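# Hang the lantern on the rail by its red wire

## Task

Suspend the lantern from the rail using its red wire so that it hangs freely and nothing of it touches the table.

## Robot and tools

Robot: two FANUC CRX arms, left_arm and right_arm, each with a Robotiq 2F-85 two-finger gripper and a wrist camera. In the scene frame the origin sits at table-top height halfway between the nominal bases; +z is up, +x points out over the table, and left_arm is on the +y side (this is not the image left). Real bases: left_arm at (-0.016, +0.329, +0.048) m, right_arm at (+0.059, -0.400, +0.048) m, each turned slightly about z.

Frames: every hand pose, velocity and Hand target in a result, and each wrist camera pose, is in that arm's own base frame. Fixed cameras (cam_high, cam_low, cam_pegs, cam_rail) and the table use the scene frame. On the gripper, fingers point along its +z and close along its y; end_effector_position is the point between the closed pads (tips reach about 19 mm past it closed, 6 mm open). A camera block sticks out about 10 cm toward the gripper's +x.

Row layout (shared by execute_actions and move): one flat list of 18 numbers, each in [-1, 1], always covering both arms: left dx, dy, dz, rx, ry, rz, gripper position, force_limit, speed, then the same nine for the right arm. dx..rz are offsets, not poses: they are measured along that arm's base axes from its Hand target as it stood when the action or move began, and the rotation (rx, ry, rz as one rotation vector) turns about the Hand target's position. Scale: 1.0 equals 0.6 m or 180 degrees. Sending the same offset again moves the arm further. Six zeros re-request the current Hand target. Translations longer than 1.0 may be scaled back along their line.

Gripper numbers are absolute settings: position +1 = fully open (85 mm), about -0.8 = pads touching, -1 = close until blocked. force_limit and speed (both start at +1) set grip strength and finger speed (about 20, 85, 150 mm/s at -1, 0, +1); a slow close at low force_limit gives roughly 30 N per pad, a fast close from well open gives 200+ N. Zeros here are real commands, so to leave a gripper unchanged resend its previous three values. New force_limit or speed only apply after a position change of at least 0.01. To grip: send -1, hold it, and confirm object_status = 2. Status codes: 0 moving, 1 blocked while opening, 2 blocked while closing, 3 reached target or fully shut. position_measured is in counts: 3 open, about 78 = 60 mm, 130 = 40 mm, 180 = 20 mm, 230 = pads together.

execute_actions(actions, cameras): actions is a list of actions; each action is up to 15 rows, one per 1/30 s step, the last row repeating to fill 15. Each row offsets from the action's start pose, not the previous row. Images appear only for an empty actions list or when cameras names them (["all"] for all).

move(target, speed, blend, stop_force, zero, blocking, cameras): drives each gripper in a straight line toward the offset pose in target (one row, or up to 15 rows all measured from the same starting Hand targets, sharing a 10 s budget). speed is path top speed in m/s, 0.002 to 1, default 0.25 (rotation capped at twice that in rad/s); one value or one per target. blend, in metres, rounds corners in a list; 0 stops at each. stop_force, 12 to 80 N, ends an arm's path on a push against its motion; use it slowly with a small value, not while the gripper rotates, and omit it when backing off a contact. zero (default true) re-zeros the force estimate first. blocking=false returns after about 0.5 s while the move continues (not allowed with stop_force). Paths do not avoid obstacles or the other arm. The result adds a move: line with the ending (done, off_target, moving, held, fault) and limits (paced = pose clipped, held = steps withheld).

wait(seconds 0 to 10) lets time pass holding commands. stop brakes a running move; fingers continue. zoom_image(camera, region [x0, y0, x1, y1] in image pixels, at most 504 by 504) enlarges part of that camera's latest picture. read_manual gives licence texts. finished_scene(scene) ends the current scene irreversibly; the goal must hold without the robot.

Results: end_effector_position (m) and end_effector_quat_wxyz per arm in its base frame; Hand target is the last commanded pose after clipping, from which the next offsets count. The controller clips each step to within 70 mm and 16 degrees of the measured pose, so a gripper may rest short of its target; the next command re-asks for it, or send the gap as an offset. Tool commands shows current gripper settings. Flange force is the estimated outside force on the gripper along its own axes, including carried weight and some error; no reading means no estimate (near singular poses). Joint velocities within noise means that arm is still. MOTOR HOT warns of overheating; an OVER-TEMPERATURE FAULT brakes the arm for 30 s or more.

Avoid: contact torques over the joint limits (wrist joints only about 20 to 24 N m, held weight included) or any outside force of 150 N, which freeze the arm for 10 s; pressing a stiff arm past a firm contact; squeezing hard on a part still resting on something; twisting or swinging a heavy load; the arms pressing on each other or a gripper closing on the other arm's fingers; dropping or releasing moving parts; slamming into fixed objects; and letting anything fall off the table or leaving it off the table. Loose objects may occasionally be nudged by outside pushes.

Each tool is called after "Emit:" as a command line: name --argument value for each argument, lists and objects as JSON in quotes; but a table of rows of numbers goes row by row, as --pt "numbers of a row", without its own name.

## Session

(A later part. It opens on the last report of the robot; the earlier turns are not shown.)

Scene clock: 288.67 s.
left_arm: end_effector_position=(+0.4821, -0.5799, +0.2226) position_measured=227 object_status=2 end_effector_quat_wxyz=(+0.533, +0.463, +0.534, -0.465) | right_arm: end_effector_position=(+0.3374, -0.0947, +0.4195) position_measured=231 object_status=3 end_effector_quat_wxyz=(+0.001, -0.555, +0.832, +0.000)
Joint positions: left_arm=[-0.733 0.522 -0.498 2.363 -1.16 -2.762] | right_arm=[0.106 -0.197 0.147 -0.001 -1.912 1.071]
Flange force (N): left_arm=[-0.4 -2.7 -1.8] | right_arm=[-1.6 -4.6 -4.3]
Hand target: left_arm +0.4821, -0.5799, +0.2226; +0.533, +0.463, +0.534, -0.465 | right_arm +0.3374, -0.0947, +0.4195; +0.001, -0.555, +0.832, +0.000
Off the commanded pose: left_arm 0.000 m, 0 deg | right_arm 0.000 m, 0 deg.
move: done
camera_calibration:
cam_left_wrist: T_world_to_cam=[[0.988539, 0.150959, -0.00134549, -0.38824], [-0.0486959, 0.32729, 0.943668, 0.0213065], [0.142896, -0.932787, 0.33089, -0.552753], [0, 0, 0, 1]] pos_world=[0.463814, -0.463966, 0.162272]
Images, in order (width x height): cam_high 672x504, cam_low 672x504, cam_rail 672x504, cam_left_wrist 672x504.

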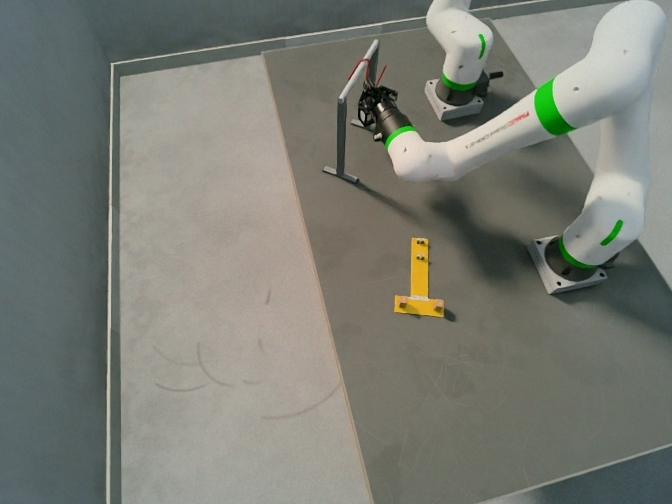

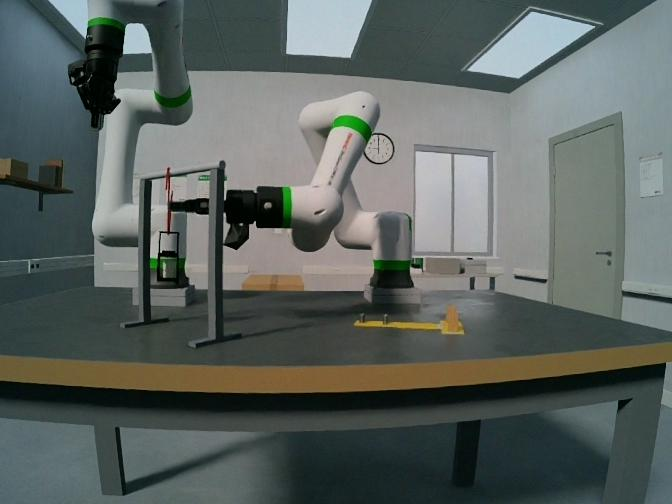

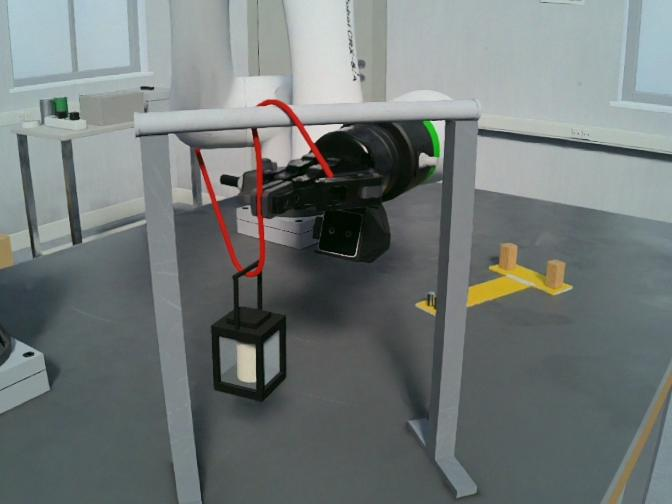

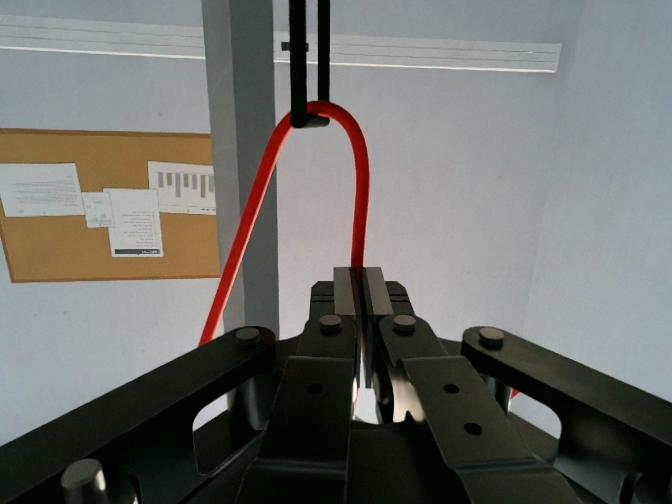

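Emit:
move --target '[0,0,-0.004,0,0,0,-1,0.5,-1,0,0,0,0,0,0,-1,0.2,-1]' --speed 0.01

Emit:
move --target '[0,0,-0.004,0,0,0,-1,0.5,-1,0,0,0,0,0,0,-1,0.2,-1]' --speed 0.01 --cameras '["cam_rail"]'

Emit:
zoom_image --camera "cam_rail" --region '[150, 0, 400, 260]'

Scene clock: 289.63 s.
left_arm: end_effector_position=(+0.4821, -0.5799, +0.2203) position_measured=227 object_status=2 end_effector_quat_wxyz=(+0.533, +0.463, +0.533, -0.465) | right_arm: end_effector_position=(+0.3374, -0.0947, +0.4195) position_measured=231 object_status=3 end_effector_quat_wxyz=(+0.001, -0.555, +0.832, +0.000)
Joint positions: left_arm=[-0.733 0.526 -0.498 2.365 -1.164 -2.766] | right_arm=[0.106 -0.197 0.147 -0.001 -1.912 1.071]
Flange force (N): left_arm=[-13.6 -1.1 -0.9] | right_arm=[-3.9 -4.1 -5.2]
Hand target: left_arm +0.4821, -0.5799, +0.2202; +0.533, +0.463, +0.534, -0.465 | right_arm +0.3374, -0.0947, +0.4195; +0.001, -0.555, +0.832, +0.000
Off the commanded pose: left_arm 0.000 m, 0 deg | right_arm 0.000 m, 0 deg.
move: done

Scene clock: 290.33 s.
left_arm: end_effector_position=(+0.4821, -0.5799, +0.2178) position_measured=227 object_status=2 end_effector_quat_wxyz=(+0.533, +0.463, +0.534, -0.465) | right_arm: end_effector_position=(+0.3374, -0.0947, +0.4195) position_measured=231 object_status=3 end_effector_quat_wxyz=(+0.001, -0.555, +0.832, +0.000)
Joint positions: left_arm=[-0.733 0.531 -0.498 2.366 -1.167 -2.769] | right_arm=[0.106 -0.197 0.147 -0.001 -1.912 1.071]
Flange force (N): left_arm=[-16.4 0.2 -1.2] | right_arm=[-3.7 -3.9 -4.9]
Hand target: left_arm +0.4821, -0.5799, +0.2178; +0.533, +0.463, +0.534, -0.465 | right_arm +0.3374, -0.0947, +0.4195; +0.001, -0.555, +0.832, +0.000
Off the commanded pose: left_arm 0.000 m, 0 deg | right_arm 0.000 m, 0 deg.
move: done
Images, in order (width x height): cam_rail 672x504.

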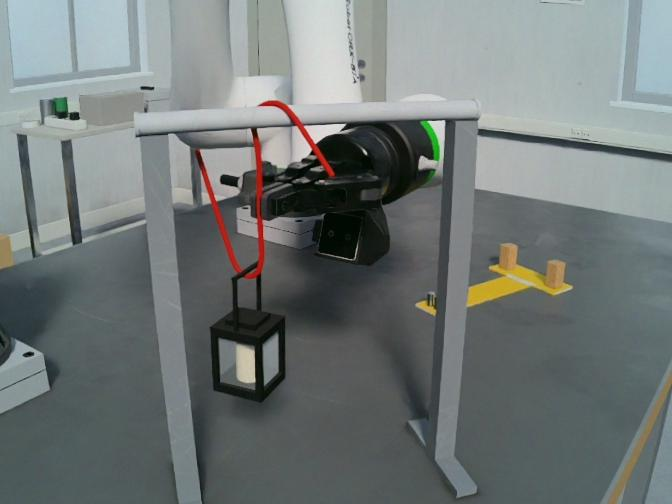

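Scaled by 1.938 from the camera's 672x504 image, which has a finer 960x720 frame.

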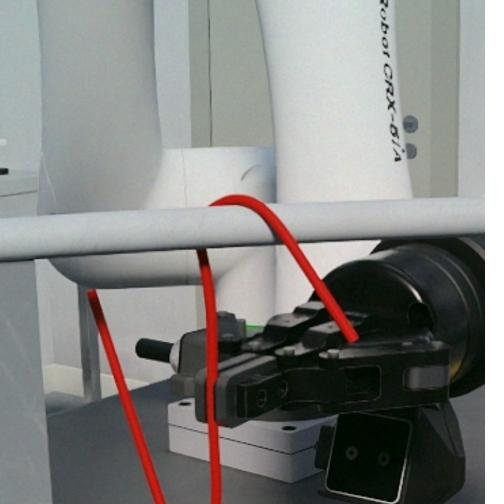

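Seated. Raise ~4 mm to unload, then open slowly.

Emit:
move --pt "0 0 0.0055 0 0 0 -1 0.5 -1 0 0 0 0 0 0 -1 0.2 -1" --pt "0 0 0.0055 0 0 0 -0.5 0.5 -1 0 0 0 0 0 0 -1 0.2 -1" --speed 0.01

Emit:
wait --seconds 1 --cameras '["cam_rail","cam_left_wrist","cam_low"]'

Scene clock: 292.17 s.
left_arm: end_effector_position=(+0.4821, -0.5799, +0.2211) position_measured=192 object_status=0 end_effector_quat_wxyz=(+0.533, +0.463, +0.534, -0.465) | right_arm: end_effector_position=(+0.3374, -0.0947, +0.4195) position_measured=231 object_status=3 end_effector_quat_wxyz=(+0.001, -0.555, +0.832, +0.000)
Joint positions: left_arm=[-0.733 0.524 -0.498 2.364 -1.162 -2.764] | right_arm=[0.106 -0.197 0.147 -0.001 -1.912 1.071]
Flange force (N): left_arm=[-2.4 -2.3 -1.6] | right_arm=[-3.5 -3.7 -5.3]
Hand target: left_arm +0.4821, -0.5799, +0.2211; +0.533, +0.463, +0.534, -0.465 | right_arm +0.3374, -0.0947, +0.4195; +0.001, -0.555, +0.832, +0.000
Off the commanded pose: left_arm 0.000 m, 0 deg | right_arm 0.000 m, 0 deg.
move: done

Scene clock: 293.17 s.
left_arm: end_effector_position=(+0.4821, -0.5799, +0.2211) position_measured=192 object_status=3 end_effector_quat_wxyz=(+0.533, +0.463, +0.534, -0.465) | right_arm: end_effector_position=(+0.3374, -0.0947, +0.4195) position_measured=231 object_status=3 end_effector_quat_wxyz=(+0.001, -0.555, +0.832, +0.000)
Joint positions: left_arm=[-0.733 0.524 -0.498 2.364 -1.162 -2.764] | right_arm=[0.106 -0.197 0.147 -0.001 -1.912 1.071]
Flange force (N): left_arm=[-2.2 -2.8 -1.7] | right_arm=[-3.9 -3.7 -5.4]
Hand target: left_arm +0.4821, -0.5799, +0.2211; +0.533, +0.463, +0.534, -0.465 | right_arm +0.3374, -0.0947, +0.4195; +0.001, -0.555, +0.832, +0.000
Tool commands: left_gripper/position=-0.5 left_gripper/force_limit=+0.5 left_gripper/speed=-1.0 right_gripper/position=-1.0 right_gripper/force_limit=+0.2 right_gripper/speed=-1.0
Off the commanded pose: left_arm 0.000 m, 0 deg | right_arm 0.000 m, 0 deg.
wait: 1.00 s; at rest by 0.17 s
camera_calibration:
cam_left_wrist: T_world_to_cam=[[0.98854, 0.15095, -0.00132581, -0.38825], [-0.0487067, 0.327258, 0.943679, 0.0227099], [0.142882, -0.9328, 0.33086, -0.552251], [0, 0, 0, 1]] pos_world=[0.463814, -0.463966, 0.160772]
Images, in order (width x height): cam_low 672x504, cam_rail 672x504, cam_left_wrist 672x504.

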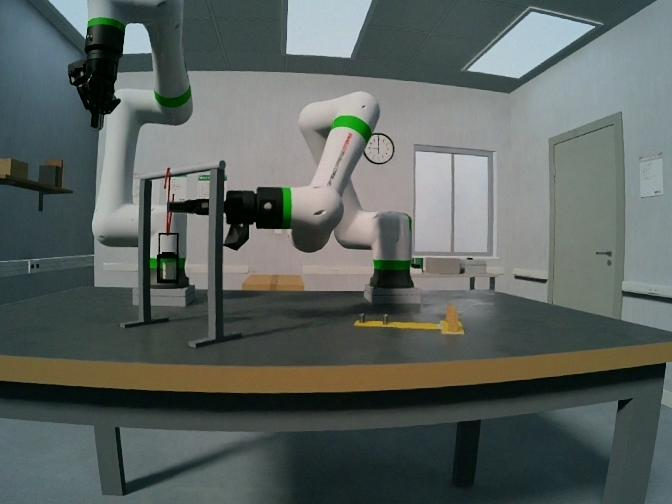

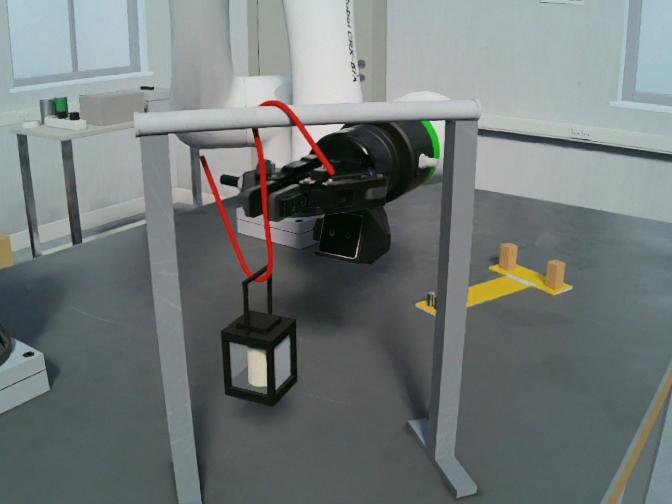

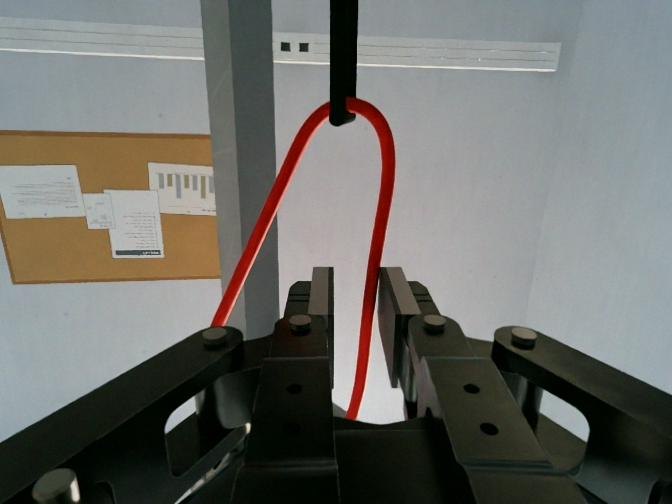

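Emit:
move --pt "0 0 0 0 0 0 -0.1 0.5 -1 0 0 0 0 0 0 -1 0.2 -1" --pt "-0.03 0.2 0 0 0 0 -0.1 0.5 -1 0 0 0 0 0 0 -1 0.2 -1" --pt "-0.05 0.4 0.02 0 0 0 -0.1 0.5 -1 0 0 0 0 0 0 -1 0.2 -1" --speed 0.06 --cameras '["cam_rail","cam_low","cam_high"]'

Emit:
wait --seconds 3 --cameras '["cam_rail"]'

Scene clock: 299.33 s.
left_arm: end_effector_position=(+0.4521, -0.3399, +0.2331) position_measured=141 object_status=3 end_effector_quat_wxyz=(+0.533, +0.463, +0.534, -0.465) | right_arm: end_effector_position=(+0.3374, -0.0947, +0.4195) position_measured=231 object_status=3 end_effector_quat_wxyz=(+0.001, -0.555, +0.832, +0.000)
Joint positions: left_arm=[-0.161 0.302 -0.857 1.847 -1.454 -2.744] | right_arm=[0.106 -0.197 0.147 -0.001 -1.912 1.071]
Flange force (N): left_arm=[-2.8 -2.3 0.2] | right_arm=[-3.8 -4.1 -5.4]
Hand target: left_arm +0.4521, -0.3399, +0.2331; +0.533, +0.463, +0.534, -0.465 | right_arm +0.3374, -0.0947, +0.4195; +0.001, -0.555, +0.832, +0.000
Off the commanded pose: left_arm 0.000 m, 0 deg | right_arm 0.000 m, 0 deg.
move: done
Images, in order (width x height): cam_high 672x504, cam_low 672x504, cam_rail 672x504.

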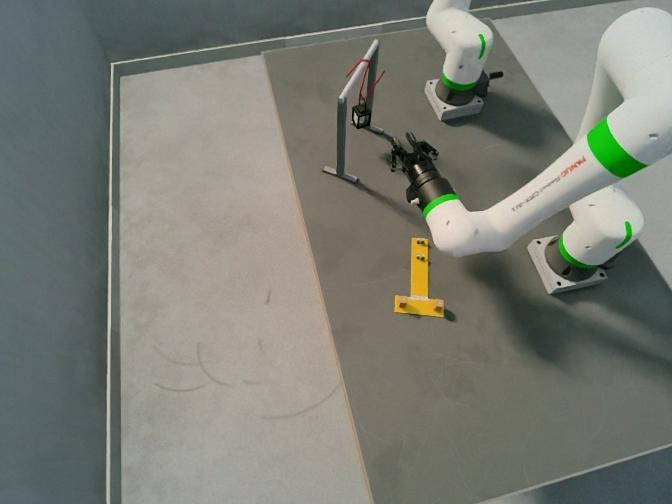

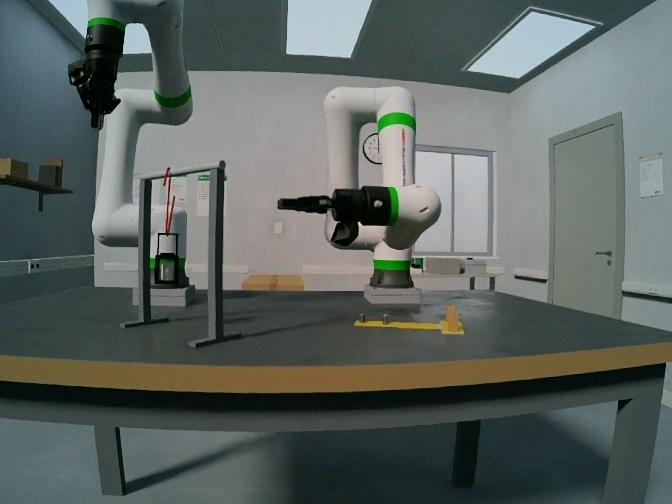

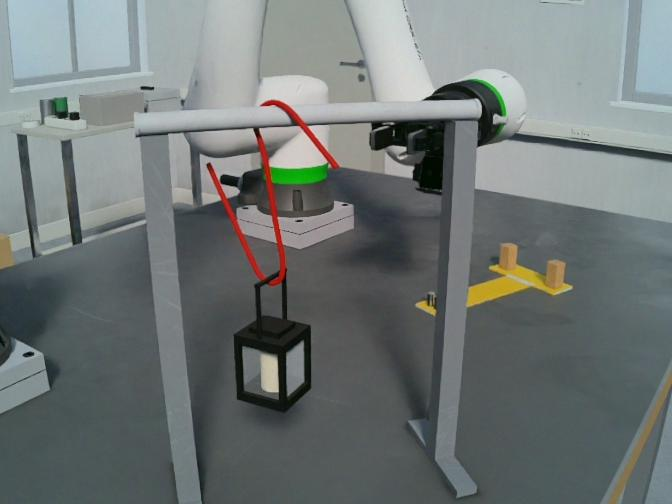

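Scene clock: 302.33 s.
left_arm: end_effector_position=(+0.4521, -0.3399, +0.2331) position_measured=141 object_status=3 end_effector_quat_wxyz=(+0.533, +0.463, +0.534, -0.465) | right_arm: end_effector_position=(+0.3374, -0.0947, +0.4195) position_measured=231 object_status=3 end_effector_quat_wxyz=(+0.001, -0.555, +0.832, +0.000)
Joint positions: left_arm=[-0.161 0.302 -0.857 1.847 -1.454 -2.744] | right_arm=[0.106 -0.197 0.147 -0.001 -1.912 1.071]
Flange force (N): left_arm=[-2.9 -2.3 -0.1] | right_arm=[-3.9 -3.8 -5.4]
Hand target: left_arm +0.4521, -0.3399, +0.2331; +0.533, +0.463, +0.534, -0.465 | right_arm +0.3374, -0.0947, +0.4195; +0.001, -0.555, +0.832, +0.000
Tool commands: left_gripper/position=-0.1 left_gripper/force_limit=+0.5 left_gripper/speed=-1.0 right_gripper/position=-1.0 right_gripper/force_limit=+0.2 right_gripper/speed=-1.0
Off the commanded pose: left_arm 0.000 m, 0 deg | right_arm 0.000 m, 0 deg.
wait: 3.00 s; at rest by 0.17 s
Images, in order (width x height): cam_rail 672x504.

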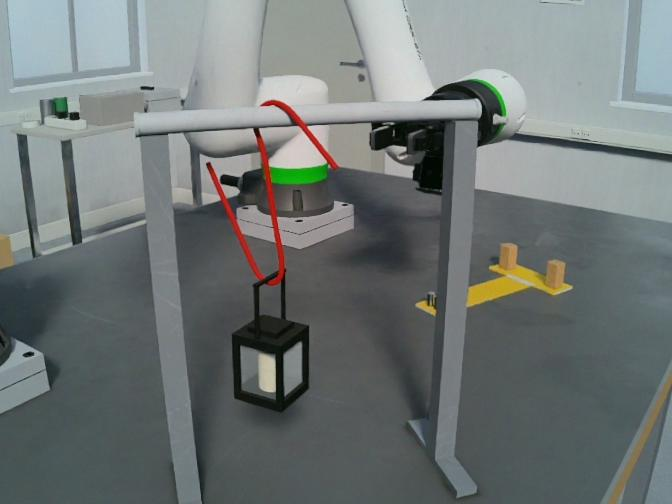

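Hanging stably.

Emit:
finished_scene --scene 1

The scene is finished: the task was done.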